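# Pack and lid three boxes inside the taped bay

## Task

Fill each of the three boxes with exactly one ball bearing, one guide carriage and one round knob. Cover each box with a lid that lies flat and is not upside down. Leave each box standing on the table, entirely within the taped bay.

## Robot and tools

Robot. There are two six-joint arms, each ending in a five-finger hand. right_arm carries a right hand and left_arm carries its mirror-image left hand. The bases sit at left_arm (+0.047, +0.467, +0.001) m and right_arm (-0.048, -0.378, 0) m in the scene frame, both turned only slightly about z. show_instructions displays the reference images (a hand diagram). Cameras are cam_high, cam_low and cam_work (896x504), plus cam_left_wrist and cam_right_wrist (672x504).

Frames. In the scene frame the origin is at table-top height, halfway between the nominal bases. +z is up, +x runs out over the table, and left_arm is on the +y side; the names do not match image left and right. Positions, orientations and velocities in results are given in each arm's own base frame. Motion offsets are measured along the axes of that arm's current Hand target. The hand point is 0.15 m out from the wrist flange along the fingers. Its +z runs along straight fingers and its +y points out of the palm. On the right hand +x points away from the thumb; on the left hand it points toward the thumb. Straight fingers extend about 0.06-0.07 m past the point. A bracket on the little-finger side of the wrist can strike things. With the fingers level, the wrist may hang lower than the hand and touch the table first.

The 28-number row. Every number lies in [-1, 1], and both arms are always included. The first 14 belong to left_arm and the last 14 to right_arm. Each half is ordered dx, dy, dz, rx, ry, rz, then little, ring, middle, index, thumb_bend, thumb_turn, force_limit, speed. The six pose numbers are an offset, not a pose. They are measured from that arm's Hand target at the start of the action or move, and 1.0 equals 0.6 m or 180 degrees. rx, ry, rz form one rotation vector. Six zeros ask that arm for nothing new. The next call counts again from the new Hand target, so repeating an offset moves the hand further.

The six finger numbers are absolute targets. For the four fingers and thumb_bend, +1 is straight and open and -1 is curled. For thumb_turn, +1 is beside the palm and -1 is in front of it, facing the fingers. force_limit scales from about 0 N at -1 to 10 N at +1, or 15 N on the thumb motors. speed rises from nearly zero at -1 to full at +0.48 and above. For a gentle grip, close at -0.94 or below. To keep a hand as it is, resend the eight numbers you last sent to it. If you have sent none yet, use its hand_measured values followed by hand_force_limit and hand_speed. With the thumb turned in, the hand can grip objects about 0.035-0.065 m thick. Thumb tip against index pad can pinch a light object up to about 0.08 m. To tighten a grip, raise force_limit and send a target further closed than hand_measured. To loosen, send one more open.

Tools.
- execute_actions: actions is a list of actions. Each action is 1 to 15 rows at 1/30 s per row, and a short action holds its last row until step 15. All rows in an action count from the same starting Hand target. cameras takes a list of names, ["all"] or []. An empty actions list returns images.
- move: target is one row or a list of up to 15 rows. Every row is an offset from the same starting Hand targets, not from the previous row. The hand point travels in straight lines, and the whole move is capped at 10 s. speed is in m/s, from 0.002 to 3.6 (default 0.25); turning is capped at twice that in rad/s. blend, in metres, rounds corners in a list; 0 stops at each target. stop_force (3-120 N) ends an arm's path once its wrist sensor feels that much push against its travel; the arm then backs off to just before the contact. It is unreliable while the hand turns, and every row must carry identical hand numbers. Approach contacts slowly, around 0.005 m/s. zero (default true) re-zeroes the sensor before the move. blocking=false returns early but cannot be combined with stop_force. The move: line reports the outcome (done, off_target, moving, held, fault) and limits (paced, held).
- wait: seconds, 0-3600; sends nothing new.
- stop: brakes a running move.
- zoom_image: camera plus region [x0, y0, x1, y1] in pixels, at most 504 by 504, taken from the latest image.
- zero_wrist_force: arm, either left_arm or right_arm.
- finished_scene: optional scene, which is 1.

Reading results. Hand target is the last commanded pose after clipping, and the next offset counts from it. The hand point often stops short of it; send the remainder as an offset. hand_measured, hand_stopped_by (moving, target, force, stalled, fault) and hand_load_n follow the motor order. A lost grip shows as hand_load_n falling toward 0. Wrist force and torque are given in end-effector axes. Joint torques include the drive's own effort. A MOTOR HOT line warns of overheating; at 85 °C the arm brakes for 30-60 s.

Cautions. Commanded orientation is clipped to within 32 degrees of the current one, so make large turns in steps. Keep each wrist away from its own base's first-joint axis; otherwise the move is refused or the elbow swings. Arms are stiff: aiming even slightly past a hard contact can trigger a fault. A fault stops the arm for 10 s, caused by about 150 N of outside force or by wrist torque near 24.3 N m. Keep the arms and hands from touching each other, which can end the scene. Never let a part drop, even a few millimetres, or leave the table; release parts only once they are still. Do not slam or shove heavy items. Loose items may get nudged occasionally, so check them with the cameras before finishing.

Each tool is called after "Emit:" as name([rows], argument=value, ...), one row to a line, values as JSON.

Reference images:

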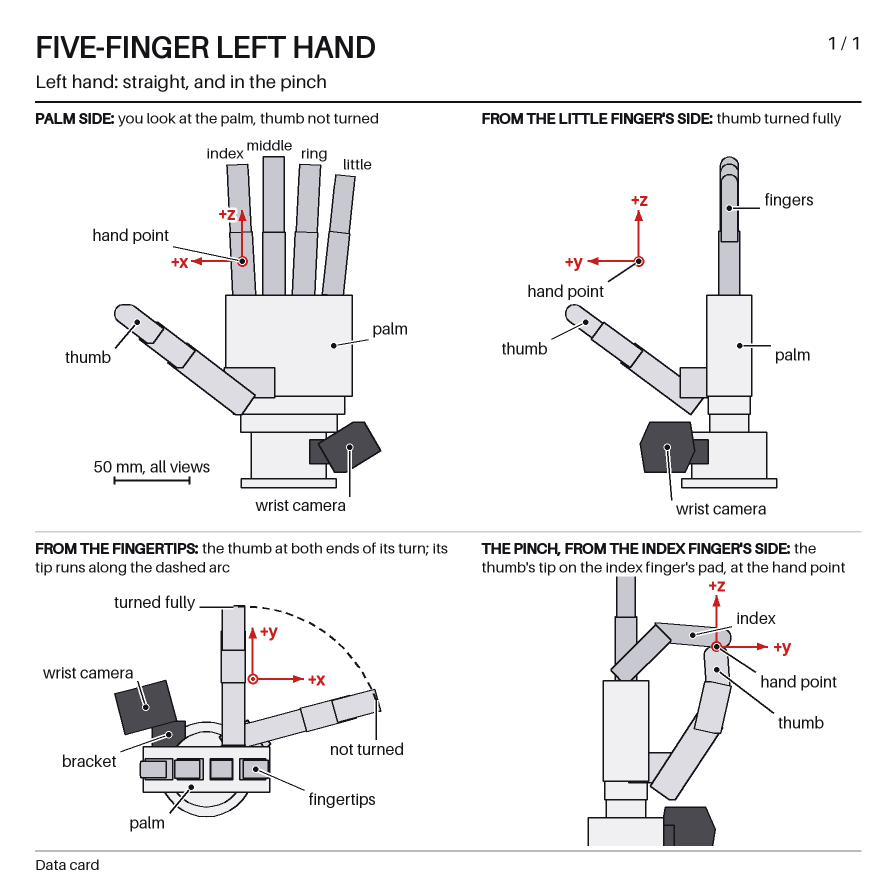

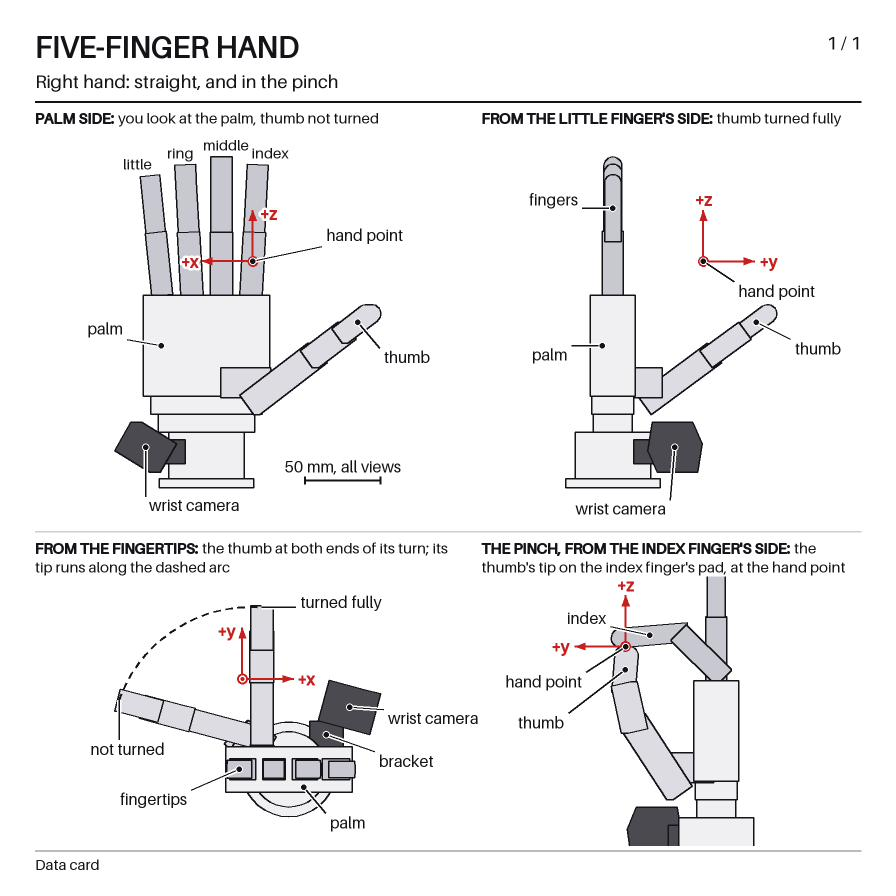

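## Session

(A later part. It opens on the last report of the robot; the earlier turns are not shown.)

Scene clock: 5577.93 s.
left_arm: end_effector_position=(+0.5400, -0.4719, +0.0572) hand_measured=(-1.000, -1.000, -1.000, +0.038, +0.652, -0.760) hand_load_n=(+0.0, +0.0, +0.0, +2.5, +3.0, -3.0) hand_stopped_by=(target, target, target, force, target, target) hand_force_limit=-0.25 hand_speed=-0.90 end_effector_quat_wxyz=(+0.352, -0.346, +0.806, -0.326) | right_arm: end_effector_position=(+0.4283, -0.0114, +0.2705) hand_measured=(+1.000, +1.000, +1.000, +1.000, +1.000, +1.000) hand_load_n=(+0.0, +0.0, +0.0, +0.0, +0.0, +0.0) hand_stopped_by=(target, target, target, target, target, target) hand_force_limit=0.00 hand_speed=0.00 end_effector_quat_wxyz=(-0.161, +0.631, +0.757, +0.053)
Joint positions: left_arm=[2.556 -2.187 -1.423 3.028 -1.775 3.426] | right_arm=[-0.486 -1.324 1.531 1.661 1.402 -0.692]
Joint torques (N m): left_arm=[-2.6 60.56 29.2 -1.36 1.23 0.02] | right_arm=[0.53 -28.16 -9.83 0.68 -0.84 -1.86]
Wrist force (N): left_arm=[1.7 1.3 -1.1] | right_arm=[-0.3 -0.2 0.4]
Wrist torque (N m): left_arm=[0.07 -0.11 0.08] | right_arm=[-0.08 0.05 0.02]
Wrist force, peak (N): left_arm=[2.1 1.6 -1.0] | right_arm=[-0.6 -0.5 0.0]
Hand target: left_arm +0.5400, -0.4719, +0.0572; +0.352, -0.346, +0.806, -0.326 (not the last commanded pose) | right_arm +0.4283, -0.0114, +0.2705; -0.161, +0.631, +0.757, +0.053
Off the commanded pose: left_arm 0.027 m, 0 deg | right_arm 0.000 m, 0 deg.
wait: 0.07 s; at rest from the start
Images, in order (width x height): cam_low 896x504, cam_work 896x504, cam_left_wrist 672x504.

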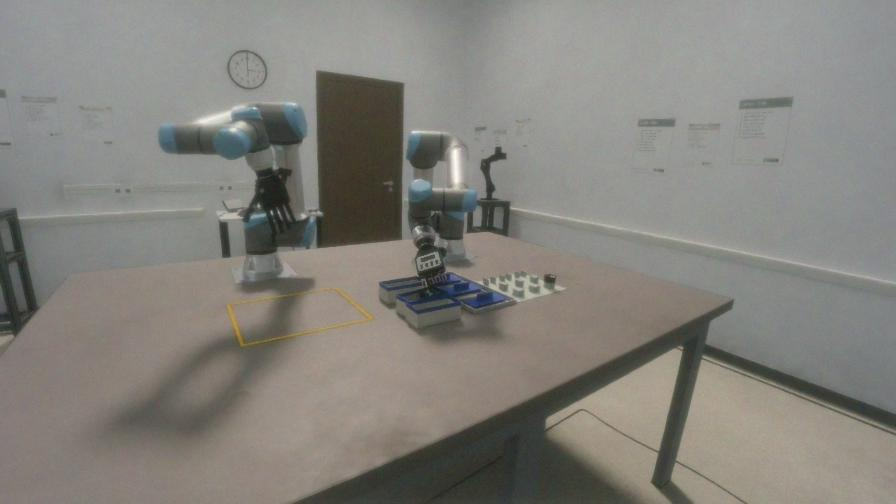

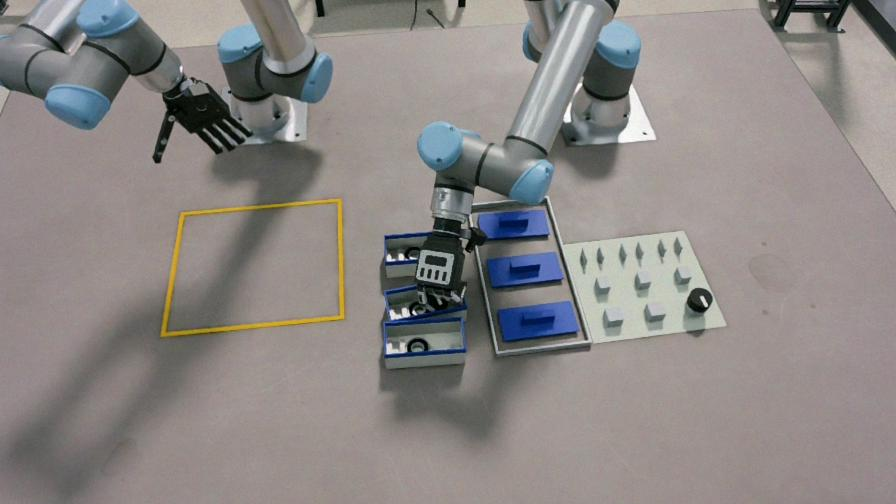

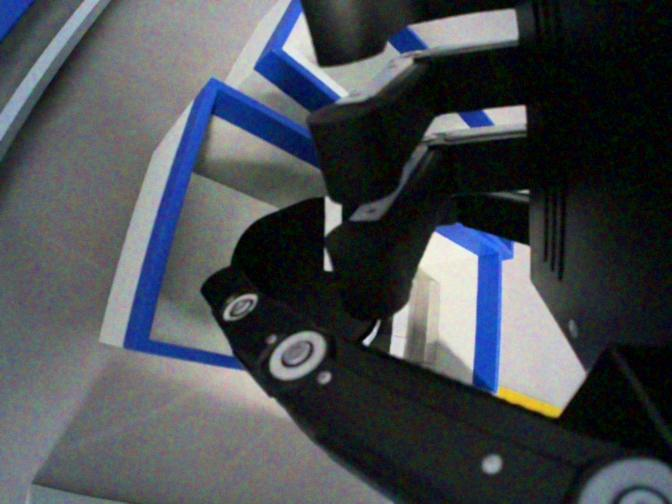

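Emit:
move([
  [-0.0171,-0.0385,-0.0269,0,0,0,-1,-1,-1,-0.3,0.65,-0.76,-0.25,-0.9,0,0,0,0,0,0,1,1,1,1,1,1,0,0],
  [-0.0251,-0.0463,-0.0353,0.0456,0.1026,0.0718,-1,-1,-1,-0.3,0.65,-0.76,-0.25,-0.9,0,0,0,0,0,0,1,1,1,1,1,1,0,0],
], speed=[0.06,0.18], blend=[0.006,0], cameras=["cam_left_wrist","cam_high","cam_work"])

Emit:
zoom_image(camera="cam_high", region=[428, 232, 518, 322])

Emit:
zoom_image(camera="cam_left_wrist", region=[80, 60, 580, 480])

Emit:
zoom_image(camera="cam_work", region=[375, 260, 475, 360])

Scene clock: 5835.57 s.
left_arm: end_effector_position=(+0.5400, -0.4693, +0.0952) hand_measured=(-1.000, -1.000, -1.000, +0.038, +0.652, -0.760) hand_load_n=(+0.0, +0.0, +0.0, +4.0, +3.5, -0.5) hand_stopped_by=(target, target, target, force, target, target) hand_force_limit=-0.25 hand_speed=-0.90 end_effector_quat_wxyz=(+0.277, -0.171, +0.860, -0.392) | right_arm: end_effector_position=(+0.4283, -0.0114, +0.2705) hand_measured=(+1.000, +1.000, +1.000, +1.000, +1.000, +1.000) hand_load_n=(+0.0, +0.0, +0.0, +0.0, +0.0, +0.0) hand_stopped_by=(target, target, target, target, target, target) hand_force_limit=0.00 hand_speed=0.00 end_effector_quat_wxyz=(-0.161, +0.631, +0.757, +0.053)
Joint positions: left_arm=[2.696 -2.117 -1.434 2.959 -1.307 3.733] | right_arm=[-0.486 -1.324 1.531 1.661 1.402 -0.692]
Joint torques (N m): left_arm=[11.15 30.46 29.96 -2.16 1.96 1.46] | right_arm=[0.52 -28 -9.96 0.81 -0.94 -2.02]
Wrist force (N): left_arm=[0.8 0.1 -0.7] | right_arm=[-0.4 -0.3 0.2]
Wrist torque (N m): left_arm=[-0.02 -0.10 -0.04] | right_arm=[-0.08 0.07 0.01]
Wrist force, peak (N): left_arm=[2.6 1.8 -0.9] | right_arm=[-0.6 -0.5 0.2]
Hand target: left_arm +0.5400, -0.4693, +0.0952; +0.277, -0.171, +0.860, -0.393 | right_arm +0.4283, -0.0114, +0.2705; -0.161, +0.631, +0.757, +0.053
Off the commanded pose: left_arm 0.000 m, 0 deg | right_arm 0.000 m, 0 deg.
move: done
Images, in order (width x height): cam_high 896x504, cam_work 896x504, cam_left_wrist 672x504.

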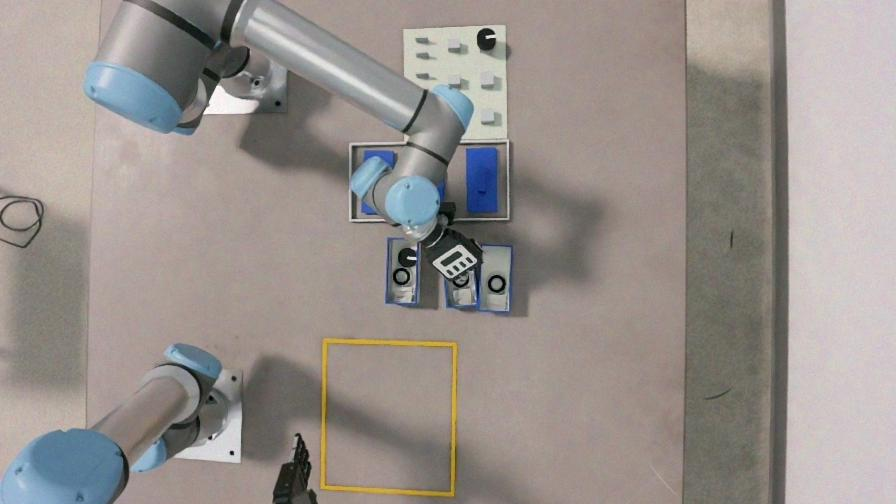

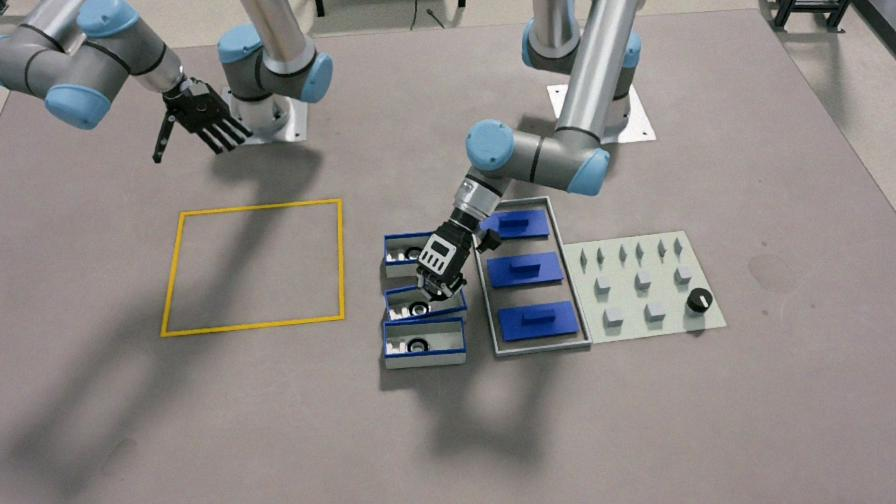

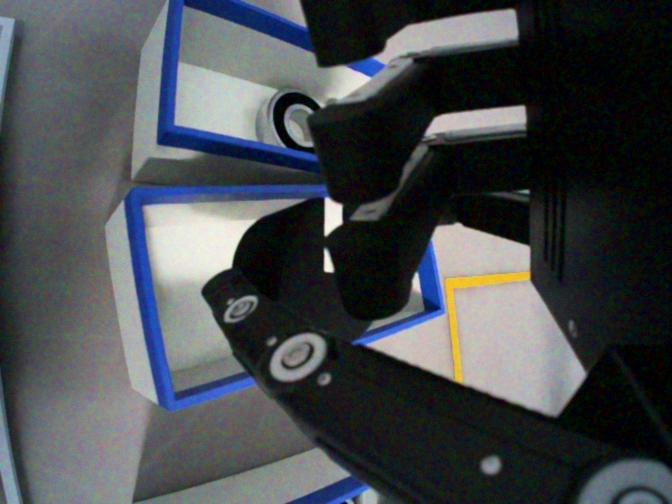

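Scaled by 5.600 from the camera's image (finer frame: 1280x720).

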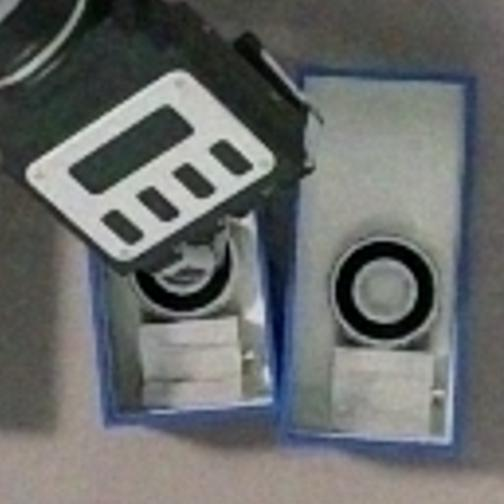

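Scaled by 1.008 from the camera's image (finer frame: 960x720).

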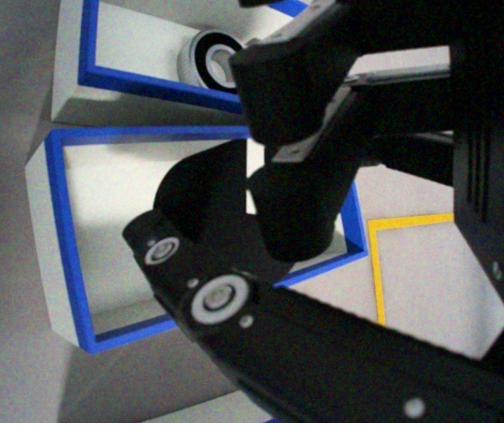

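Scaled by 5.040 from the camera's image (finer frame: 1280x720).

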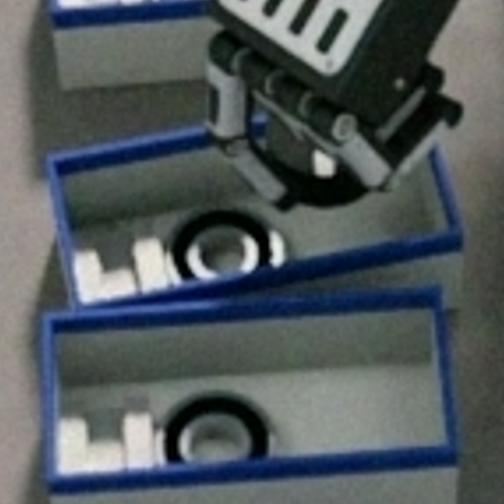

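Emit:
wait(seconds=0.05, cameras=["cam_high", "cam_work", "cam_left_wrist"])

Scene clock: 5895.37 s.
left_arm: end_effector_position=(+0.5400, -0.4693, +0.0952) hand_measured=(-1.000, -1.000, -1.000, +0.038, +0.652, -0.760) hand_load_n=(+0.0, +0.0, +0.0, +4.0, +3.0, -0.5) hand_stopped_by=(target, target, target, force, target, target) hand_force_limit=-0.25 hand_speed=-0.90 end_effector_quat_wxyz=(+0.277, -0.171, +0.860, -0.393) | right_arm: end_effector_position=(+0.4283, -0.0114, +0.2705) hand_measured=(+1.000, +1.000, +1.000, +1.000, +1.000, +1.000) hand_load_n=(+0.0, +0.0, +0.0, +0.0, +0.0, +0.0) hand_stopped_by=(target, target, target, target, target, target) hand_force_limit=0.00 hand_speed=0.00 end_effector_quat_wxyz=(-0.161, +0.631, +0.757, +0.053)
Joint positions: left_arm=[2.696 -2.117 -1.434 2.959 -1.306 3.734] | right_arm=[-0.486 -1.324 1.531 1.661 1.402 -0.692]
Joint torques (N m): left_arm=[14.14 29.72 28.75 -2.29 1.79 1.63] | right_arm=[0.52 -27.45 -9.6 0.66 -0.74 -2.11]
Wrist force (N): left_arm=[0.9 0.0 -0.8] | right_arm=[-0.3 -0.1 0.2]
Wrist torque (N m): left_arm=[-0.02 -0.12 -0.03] | right_arm=[-0.05 0.05 0.03]
Wrist force, peak (N): left_arm=[0.7 0.2 -1.0] | right_arm=[-0.5 -0.5 0.2]
Hand target: left_arm +0.5400, -0.4693, +0.0952; +0.277, -0.171, +0.860, -0.393 | right_arm +0.4283, -0.0114, +0.2705; -0.161, +0.631, +0.757, +0.053
Off the commanded pose: left_arm 0.000 m, 0 deg | right_arm 0.000 m, 0 deg.
wait: 0.07 s; at rest from the start

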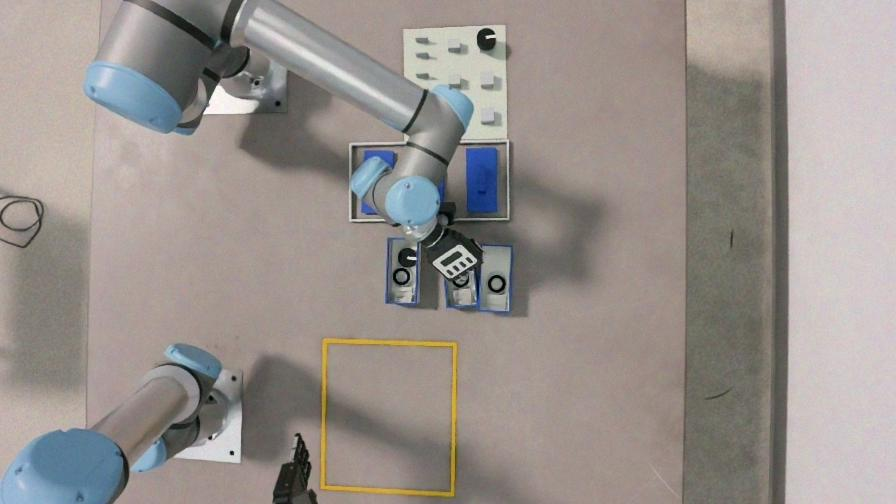

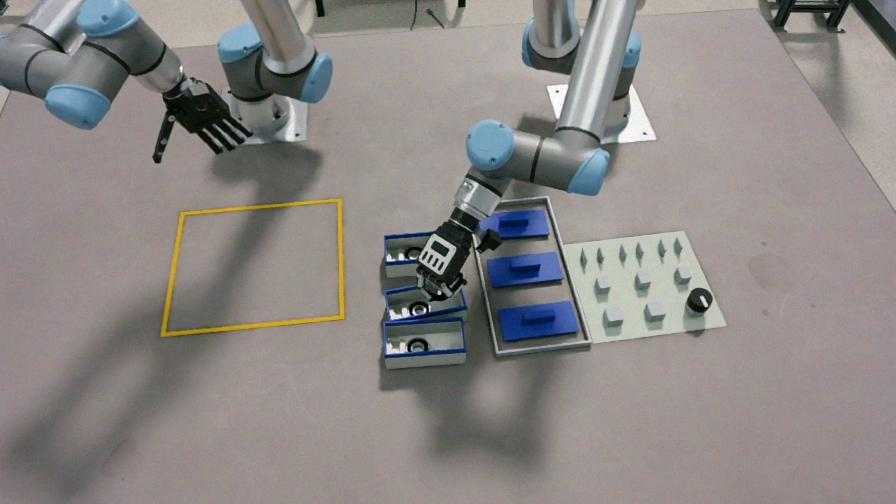

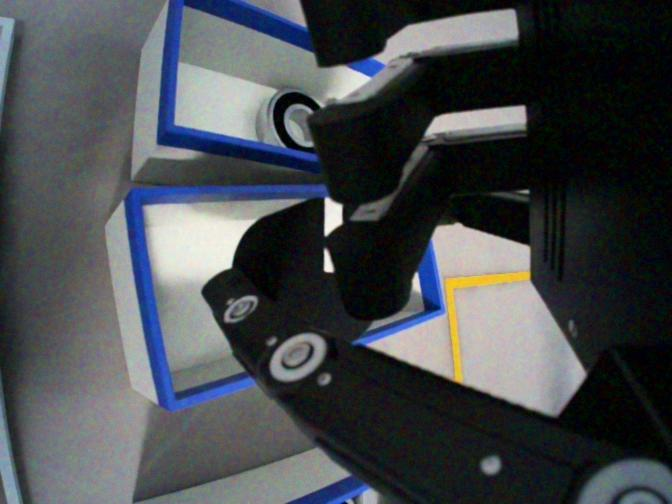

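Emit:
move(target=[0.0200,0.0449,0.0314,0,0,0,-1,-1,-1,-0.3,0.65,-0.76,-0.25,-0.9,0,0,0,0,0,0,1,1,1,1,1,1,0,0], speed=0.08, cameras=["cam_high", "cam_work", "cam_left_wrist"])

Scene clock: 5909.60 s.
left_arm: end_effector_position=(+0.5400, -0.4693, +0.0603) hand_measured=(-1.000, -1.000, -1.000, +0.038, +0.652, -0.760) hand_load_n=(+0.0, +0.0, +0.0, +4.0, +3.0, -0.5) hand_stopped_by=(target, target, target, force, target, target) hand_force_limit=-0.25 hand_speed=-0.90 end_effector_quat_wxyz=(+0.277, -0.171, +0.860, -0.393) | right_arm: end_effector_position=(+0.4283, -0.0114, +0.2705) hand_measured=(+1.000, +1.000, +1.000, +1.000, +1.000, +1.000) hand_load_n=(+0.0, +0.0, +0.0, +0.0, +0.0, +0.0) hand_stopped_by=(target, target, target, target, target, target) hand_force_limit=0.00 hand_speed=0.00 end_effector_quat_wxyz=(-0.161, +0.631, +0.757, +0.053)
Joint positions: left_arm=[2.696 -2.152 -1.474 3.035 -1.306 3.734] | right_arm=[-0.486 -1.324 1.531 1.661 1.402 -0.692]
Joint torques (N m): left_arm=[5.75 32.88 6.56 2.36 1.11 -1.18] | right_arm=[0.71 -27.95 -10.27 0.7 -0.86 -2.01]
Wrist force (N): left_arm=[1.0 0.2 -0.7] | right_arm=[-0.1 -0.2 0.0]
Wrist torque (N m): left_arm=[0.01 -0.13 -0.03] | right_arm=[-0.05 0.03 0.03]
Wrist force, peak (N): left_arm=[0.9 0.2 -0.9] | right_arm=[-0.4 -0.6 0.1]
Hand target: left_arm +0.5400, -0.4693, +0.0602; +0.277, -0.171, +0.860, -0.393 | right_arm +0.4283, -0.0114, +0.2705; -0.161, +0.631, +0.757, +0.053
Off the commanded pose: left_arm 0.000 m, 0 deg | right_arm 0.000 m, 0 deg.
move: done

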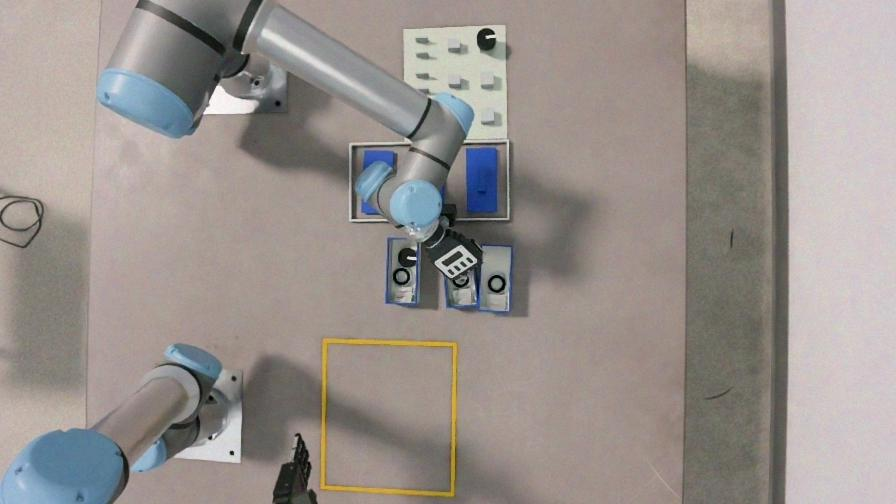

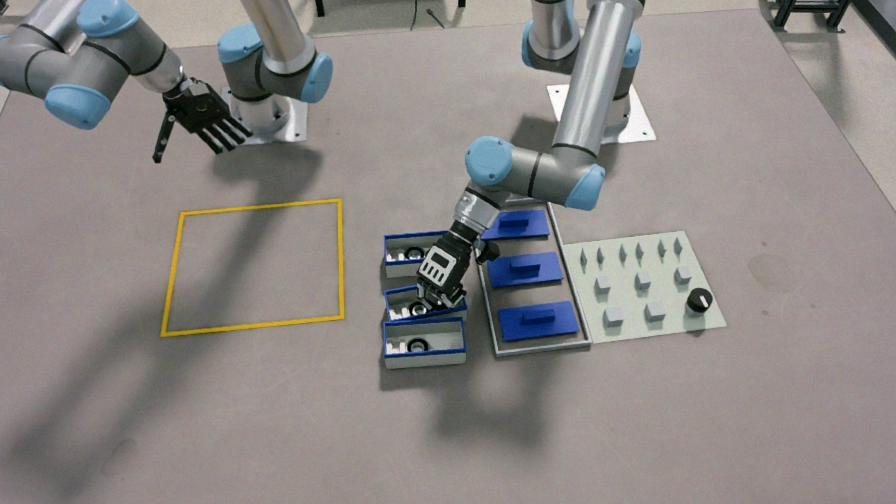

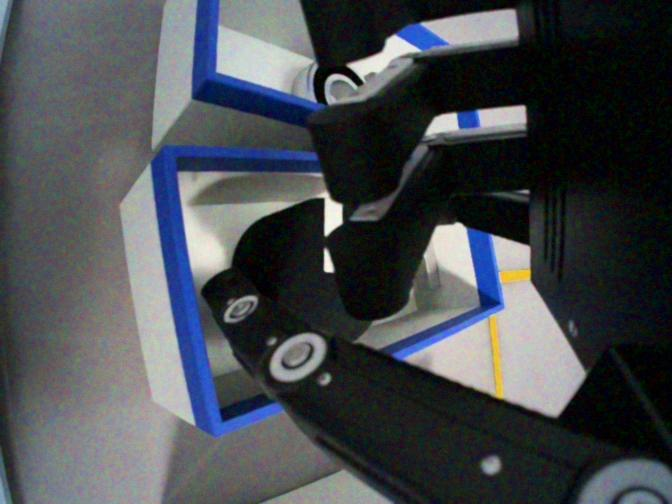

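Emit:
zoom_image(camera="cam_left_wrist", region=[110, 120, 530, 450])

Emit:
zoom_image(camera="cam_work", region=[370, 220, 500, 380])

Emit:
zoom_image(camera="cam_high", region=[428, 232, 518, 322])

Scaled by 1.200 from the camera's image (finer frame: 960x720).

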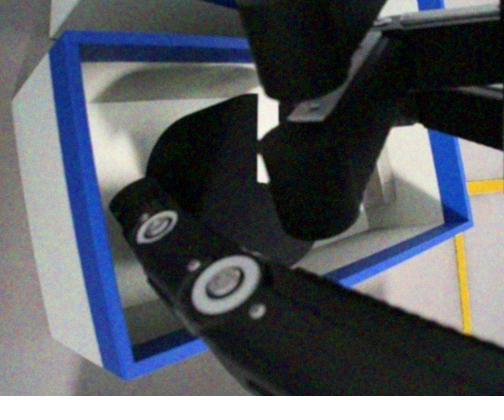

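Scaled by 3.150 from the camera's image (finer frame: 1280x720).

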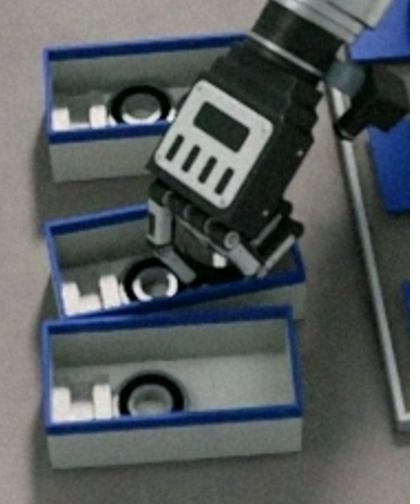

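Scaled by 5.600 from the camera's image (finer frame: 1280x720).

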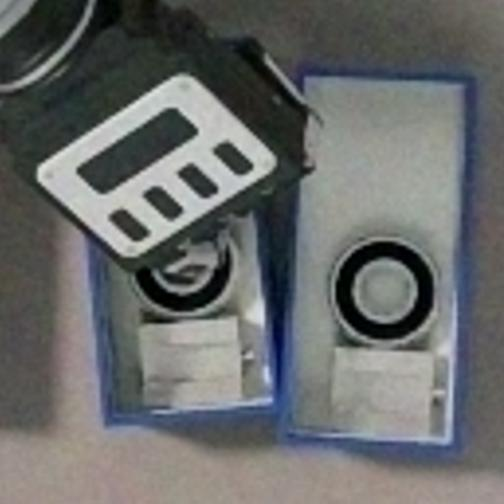

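Emit:
zoom_image(camera="cam_left_wrist", region=[110, 120, 330, 285])

Emit:
zoom_image(camera="cam_left_wrist", region=[360, 90, 520, 340])

Emit:
zoom_image(camera="cam_left_wrist", region=[160, 300, 420, 450])

Scaled by 2.291 from the camera's image (finer frame: 960x720).

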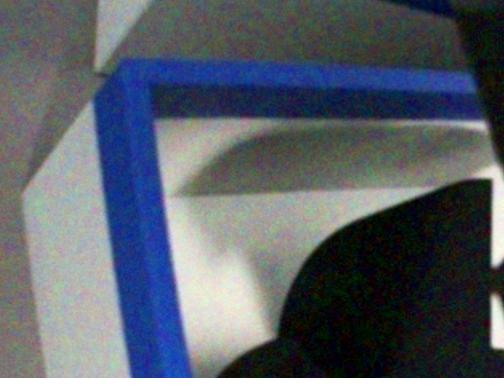

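Scaled by 2.016 from the camera's image (finer frame: 960x720).

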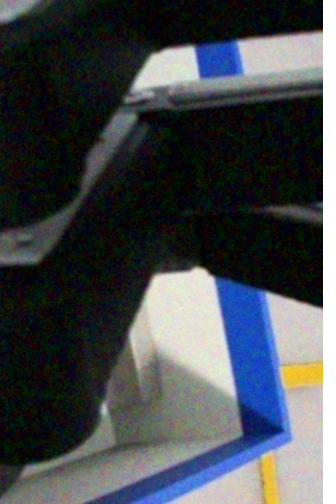

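Scaled by 1.938 from the camera's image (finer frame: 960x720).

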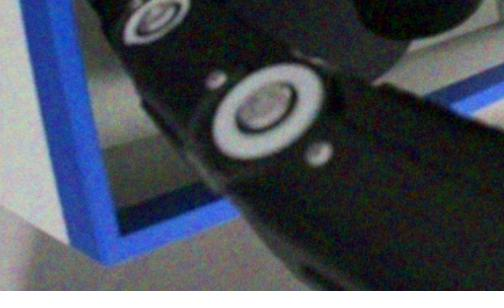

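Emit:
zoom_image(camera="cam_left_wrist", region=[440, 200, 520, 330])

Emit:
zoom_image(camera="cam_left_wrist", region=[160, 380, 280, 450])

Emit:
zoom_image(camera="cam_left_wrist", region=[220, 180, 380, 340])

Scaled by 3.877 from the camera's image (finer frame: 960x720).

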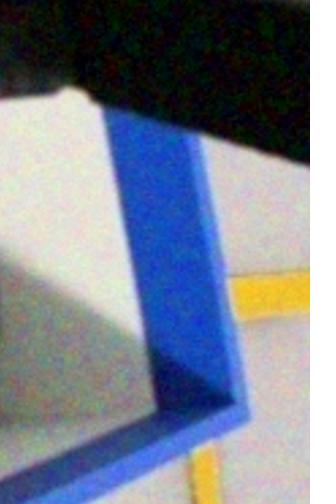

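Scaled by 4.200 from the camera's image (finer frame: 960x720).

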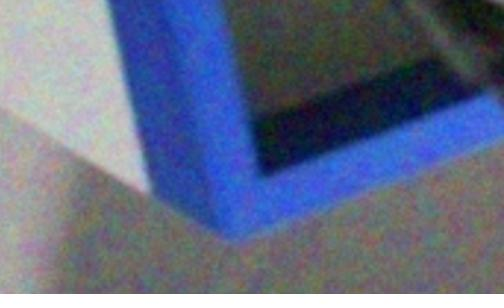

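Scaled by 3.150 from the camera's image (finer frame: 960x720).

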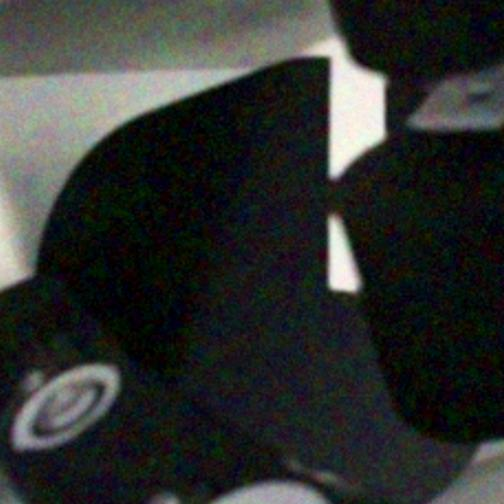

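Emit:
move([
  [-0.0017,0.0037,0.0021,0,0,0,-1,-1,-1,-0.3,0.65,-0.76,-0.25,-0.9,0,0,0,0,0,0,1,1,1,1,1,1,0,0],
  [0.01445,0.03995,0.02758,0,0,0,-1,-1,-1,-0.3,0.65,-0.76,-0.25,-0.9,0,0,0,0,0,0,1,1,1,1,1,1,0,0],
], speed=0.02, stop_force=4.5, cameras=["cam_high", "cam_work", "cam_left_wrist"])

Scene clock: 6088.27 s.
left_arm: end_effector_position=(+0.5414, -0.4681, +0.0508) hand_measured=(-1.000, -1.000, -1.000, +0.038, +0.652, -0.760) hand_load_n=(+0.0, +0.0, +0.0, +4.5, +3.0, -1.0) hand_stopped_by=(target, target, target, force, target, target) hand_force_limit=-0.25 hand_speed=-0.90 end_effector_quat_wxyz=(+0.277, -0.171, +0.860, -0.393) | right_arm: end_effector_position=(+0.4283, -0.0114, +0.2705) hand_measured=(+1.000, +1.000, +1.000, +1.000, +1.000, +1.000) hand_load_n=(+0.0, +0.0, +0.0, +0.0, +0.0, +0.0) hand_stopped_by=(target, target, target, target, target, target) hand_force_limit=0.00 hand_speed=0.00 end_effector_quat_wxyz=(-0.161, +0.631, +0.757, +0.053)
Joint positions: left_arm=[2.699 -2.164 -1.483 3.054 -1.304 3.735] | right_arm=[-0.486 -1.324 1.531 1.661 1.402 -0.692]
Joint torques (N m): left_arm=[12.88 57.62 26.13 -2.41 -1.57 1.37] | right_arm=[0.52 -27.39 -9.81 0.65 -0.86 -1.88]
Wrist force (N): left_arm=[0.3 -4.5 -2.0] | right_arm=[-0.4 -0.3 0.1]
Wrist torque (N m): left_arm=[-0.30 -0.10 0.02] | right_arm=[-0.08 0.07 0.01]
Wrist force, peak (N): left_arm=[0.0 -10.6 -5.8] | right_arm=[-0.6 -0.6 0.1]
Hand target: left_arm +0.5414, -0.4681, +0.0508; +0.277, -0.171, +0.860, -0.393 (not the last commanded pose) | right_arm +0.4283, -0.0114, +0.2705; -0.161, +0.631, +0.757, +0.053
Off the commanded pose: left_arm 0.021 m, 0 deg | right_arm 0.000 m, 0 deg.
move: contact (left_arm); path passed 1 of 2 targets

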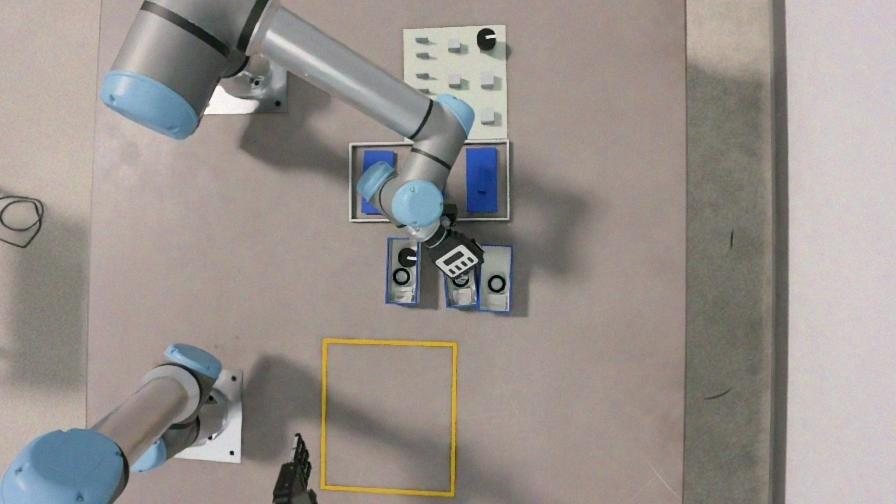

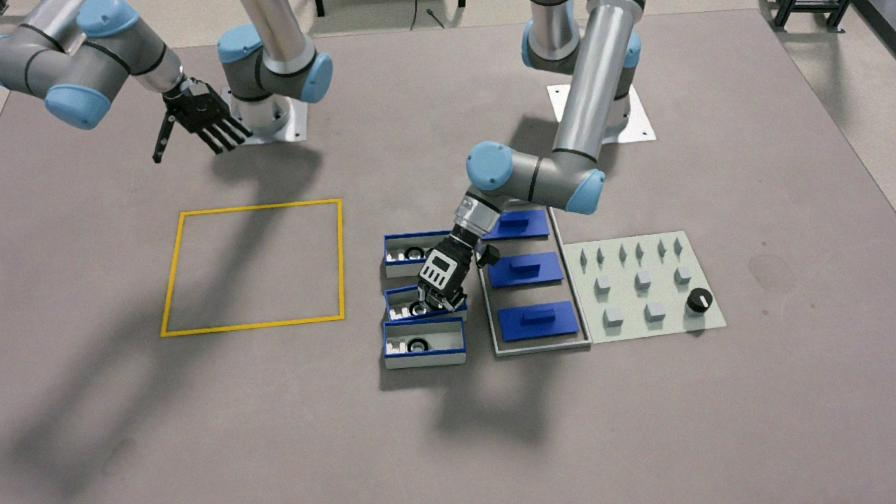

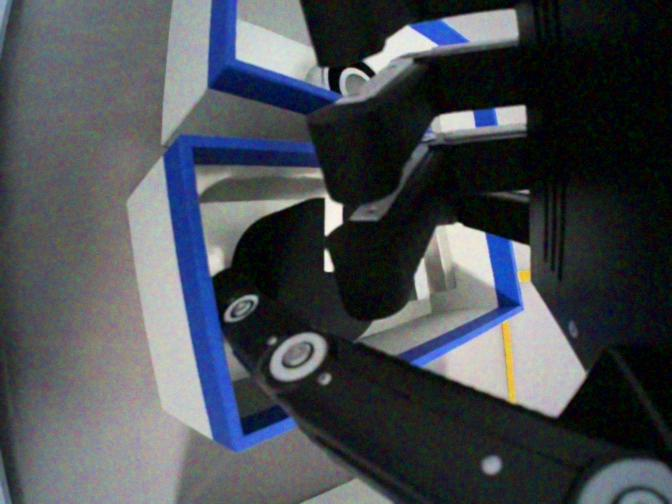

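Emit:
zoom_image(camera="cam_high", region=[428, 232, 518, 322])

Emit:
zoom_image(camera="cam_left_wrist", region=[160, 220, 400, 400])

Emit:
zoom_image(camera="cam_left_wrist", region=[380, 200, 540, 370])

Scaled by 5.600 from the camera's image (finer frame: 1280x720).

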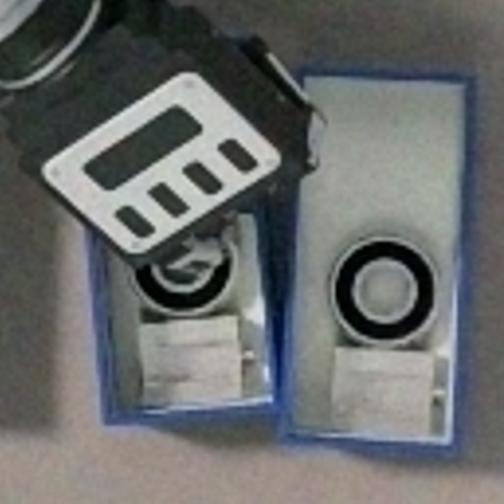

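Scaled by 2.100 from the camera's image (finer frame: 960x720).

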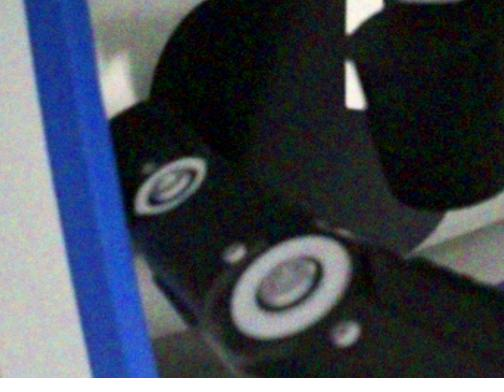

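Scaled by 2.965 from the camera's image (finer frame: 960x720).

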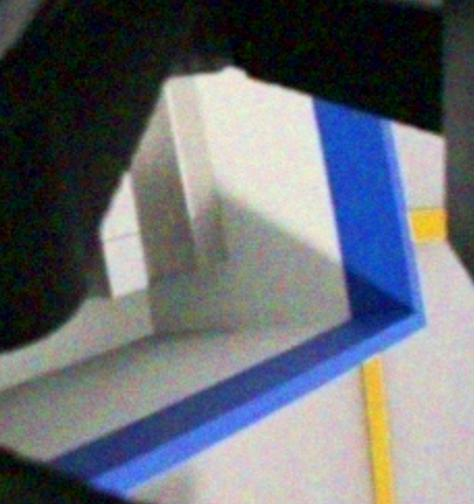

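Emit:
move(target=[-0.00543,-0.01517,-0.00895,-0.01334,-0.02994,-0.02104,-1,-1,-1,-0.3,0.65,-0.76,-0.25,-0.9,0,0,0,0,0,0,1,1,1,1,1,1,0,0], speed=0.08, cameras=["cam_high", "cam_work", "cam_left_wrist"])

Emit:
zoom_image(camera="cam_left_wrist", region=[140, 130, 340, 280])

Emit:
zoom_image(camera="cam_left_wrist", region=[180, 280, 380, 430])

Emit:
zoom_image(camera="cam_left_wrist", region=[380, 180, 540, 350])

Scene clock: 6135.90 s.
left_arm: end_effector_position=(+0.5414, -0.4691, +0.0618) hand_measured=(-1.000, -1.000, -1.000, +0.038, +0.652, -0.760) hand_load_n=(+0.0, +0.0, +0.0, +4.0, +3.5, -0.5) hand_stopped_by=(target, target, target, force, target, target) hand_force_limit=-0.25 hand_speed=-0.90 end_effector_quat_wxyz=(+0.300, -0.223, +0.848, -0.375) | right_arm: end_effector_position=(+0.4283, -0.0114, +0.2705) hand_measured=(+1.000, +1.000, +1.000, +1.000, +1.000, +1.000) hand_load_n=(+0.0, +0.0, +0.0, +0.0, +0.0, +0.0) hand_stopped_by=(target, target, target, target, target, target) hand_force_limit=0.00 hand_speed=0.00 end_effector_quat_wxyz=(-0.161, +0.631, +0.757, +0.053)
Joint positions: left_arm=[2.659 -2.148 -1.474 3.048 -1.44 3.644] | right_arm=[-0.486 -1.324 1.531 1.661 1.402 -0.692]
Joint torques (N m): left_arm=[-12.96 59.75 29.44 -1.89 -1.55 -1.4] | right_arm=[0.45 -27.32 -9.49 0.71 -0.63 -1.99]
Wrist force (N): left_arm=[0.8 -0.2 -0.6] | right_arm=[-0.3 -0.5 0.1]
Wrist torque (N m): left_arm=[-0.01 -0.10 0.18] | right_arm=[-0.09 0.06 0.01]
Wrist force, peak (N): left_arm=[0.1 -4.6 -2.0] | right_arm=[-0.6 -0.5 -0.1]
Hand target: left_arm +0.5414, -0.4691, +0.0618; +0.300, -0.223, +0.848, -0.375 | right_arm +0.4283, -0.0114, +0.2705; -0.161, +0.631, +0.757, +0.053
Off the commanded pose: left_arm 0.000 m, 0 deg | right_arm 0.000 m, 0 deg.
move: done

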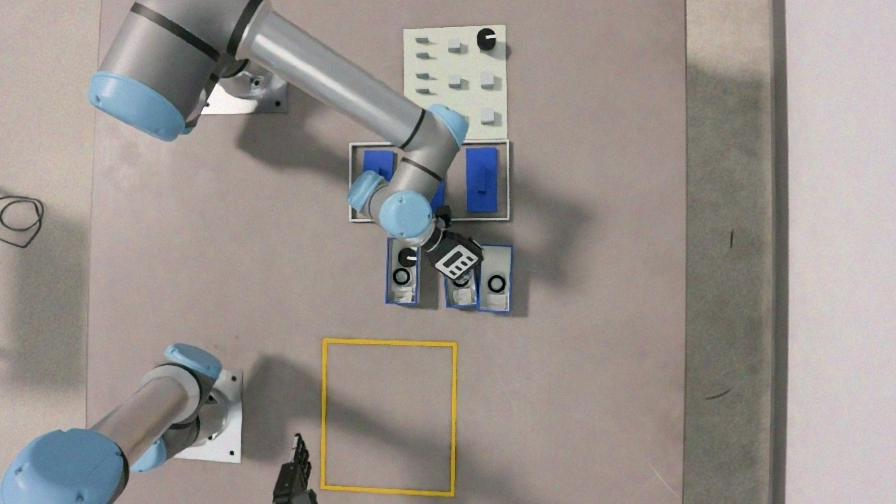

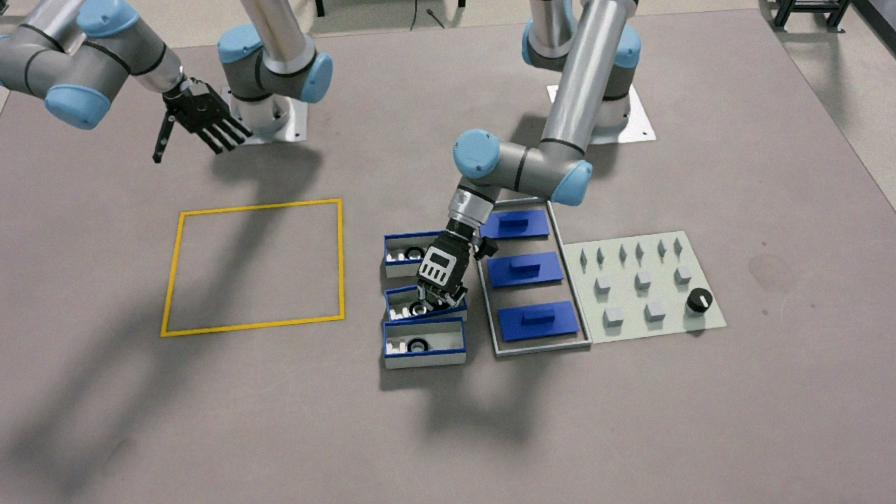

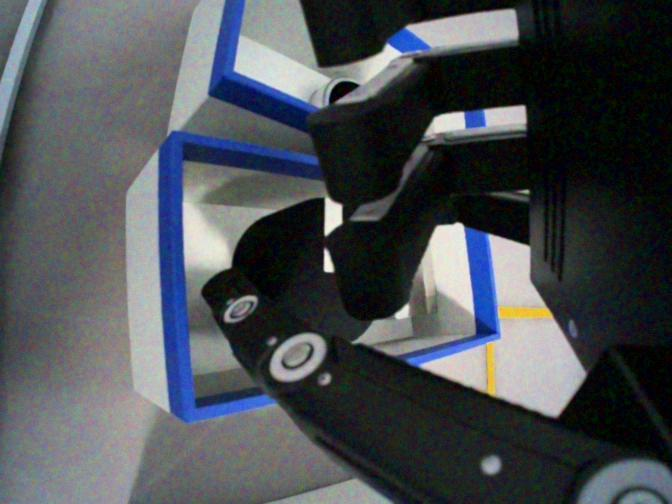

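Scaled by 2.520 from the camera's image (finer frame: 960x720).

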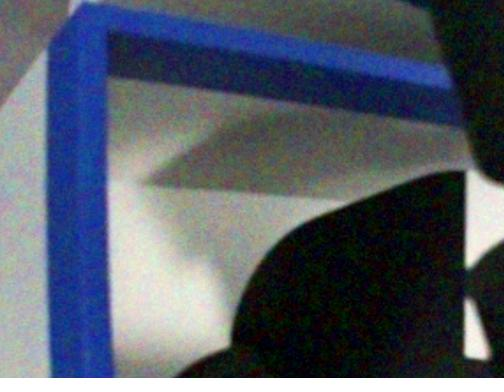

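Scaled by 2.520 from the camera's image (finer frame: 960x720).

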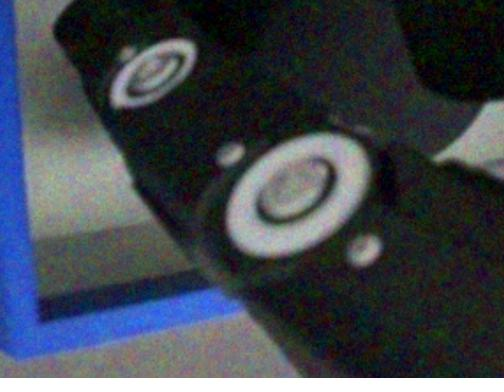

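Scaled by 2.965 from the camera's image (finer frame: 960x720).

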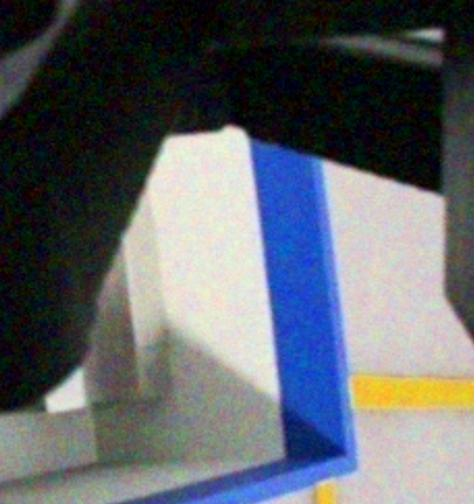

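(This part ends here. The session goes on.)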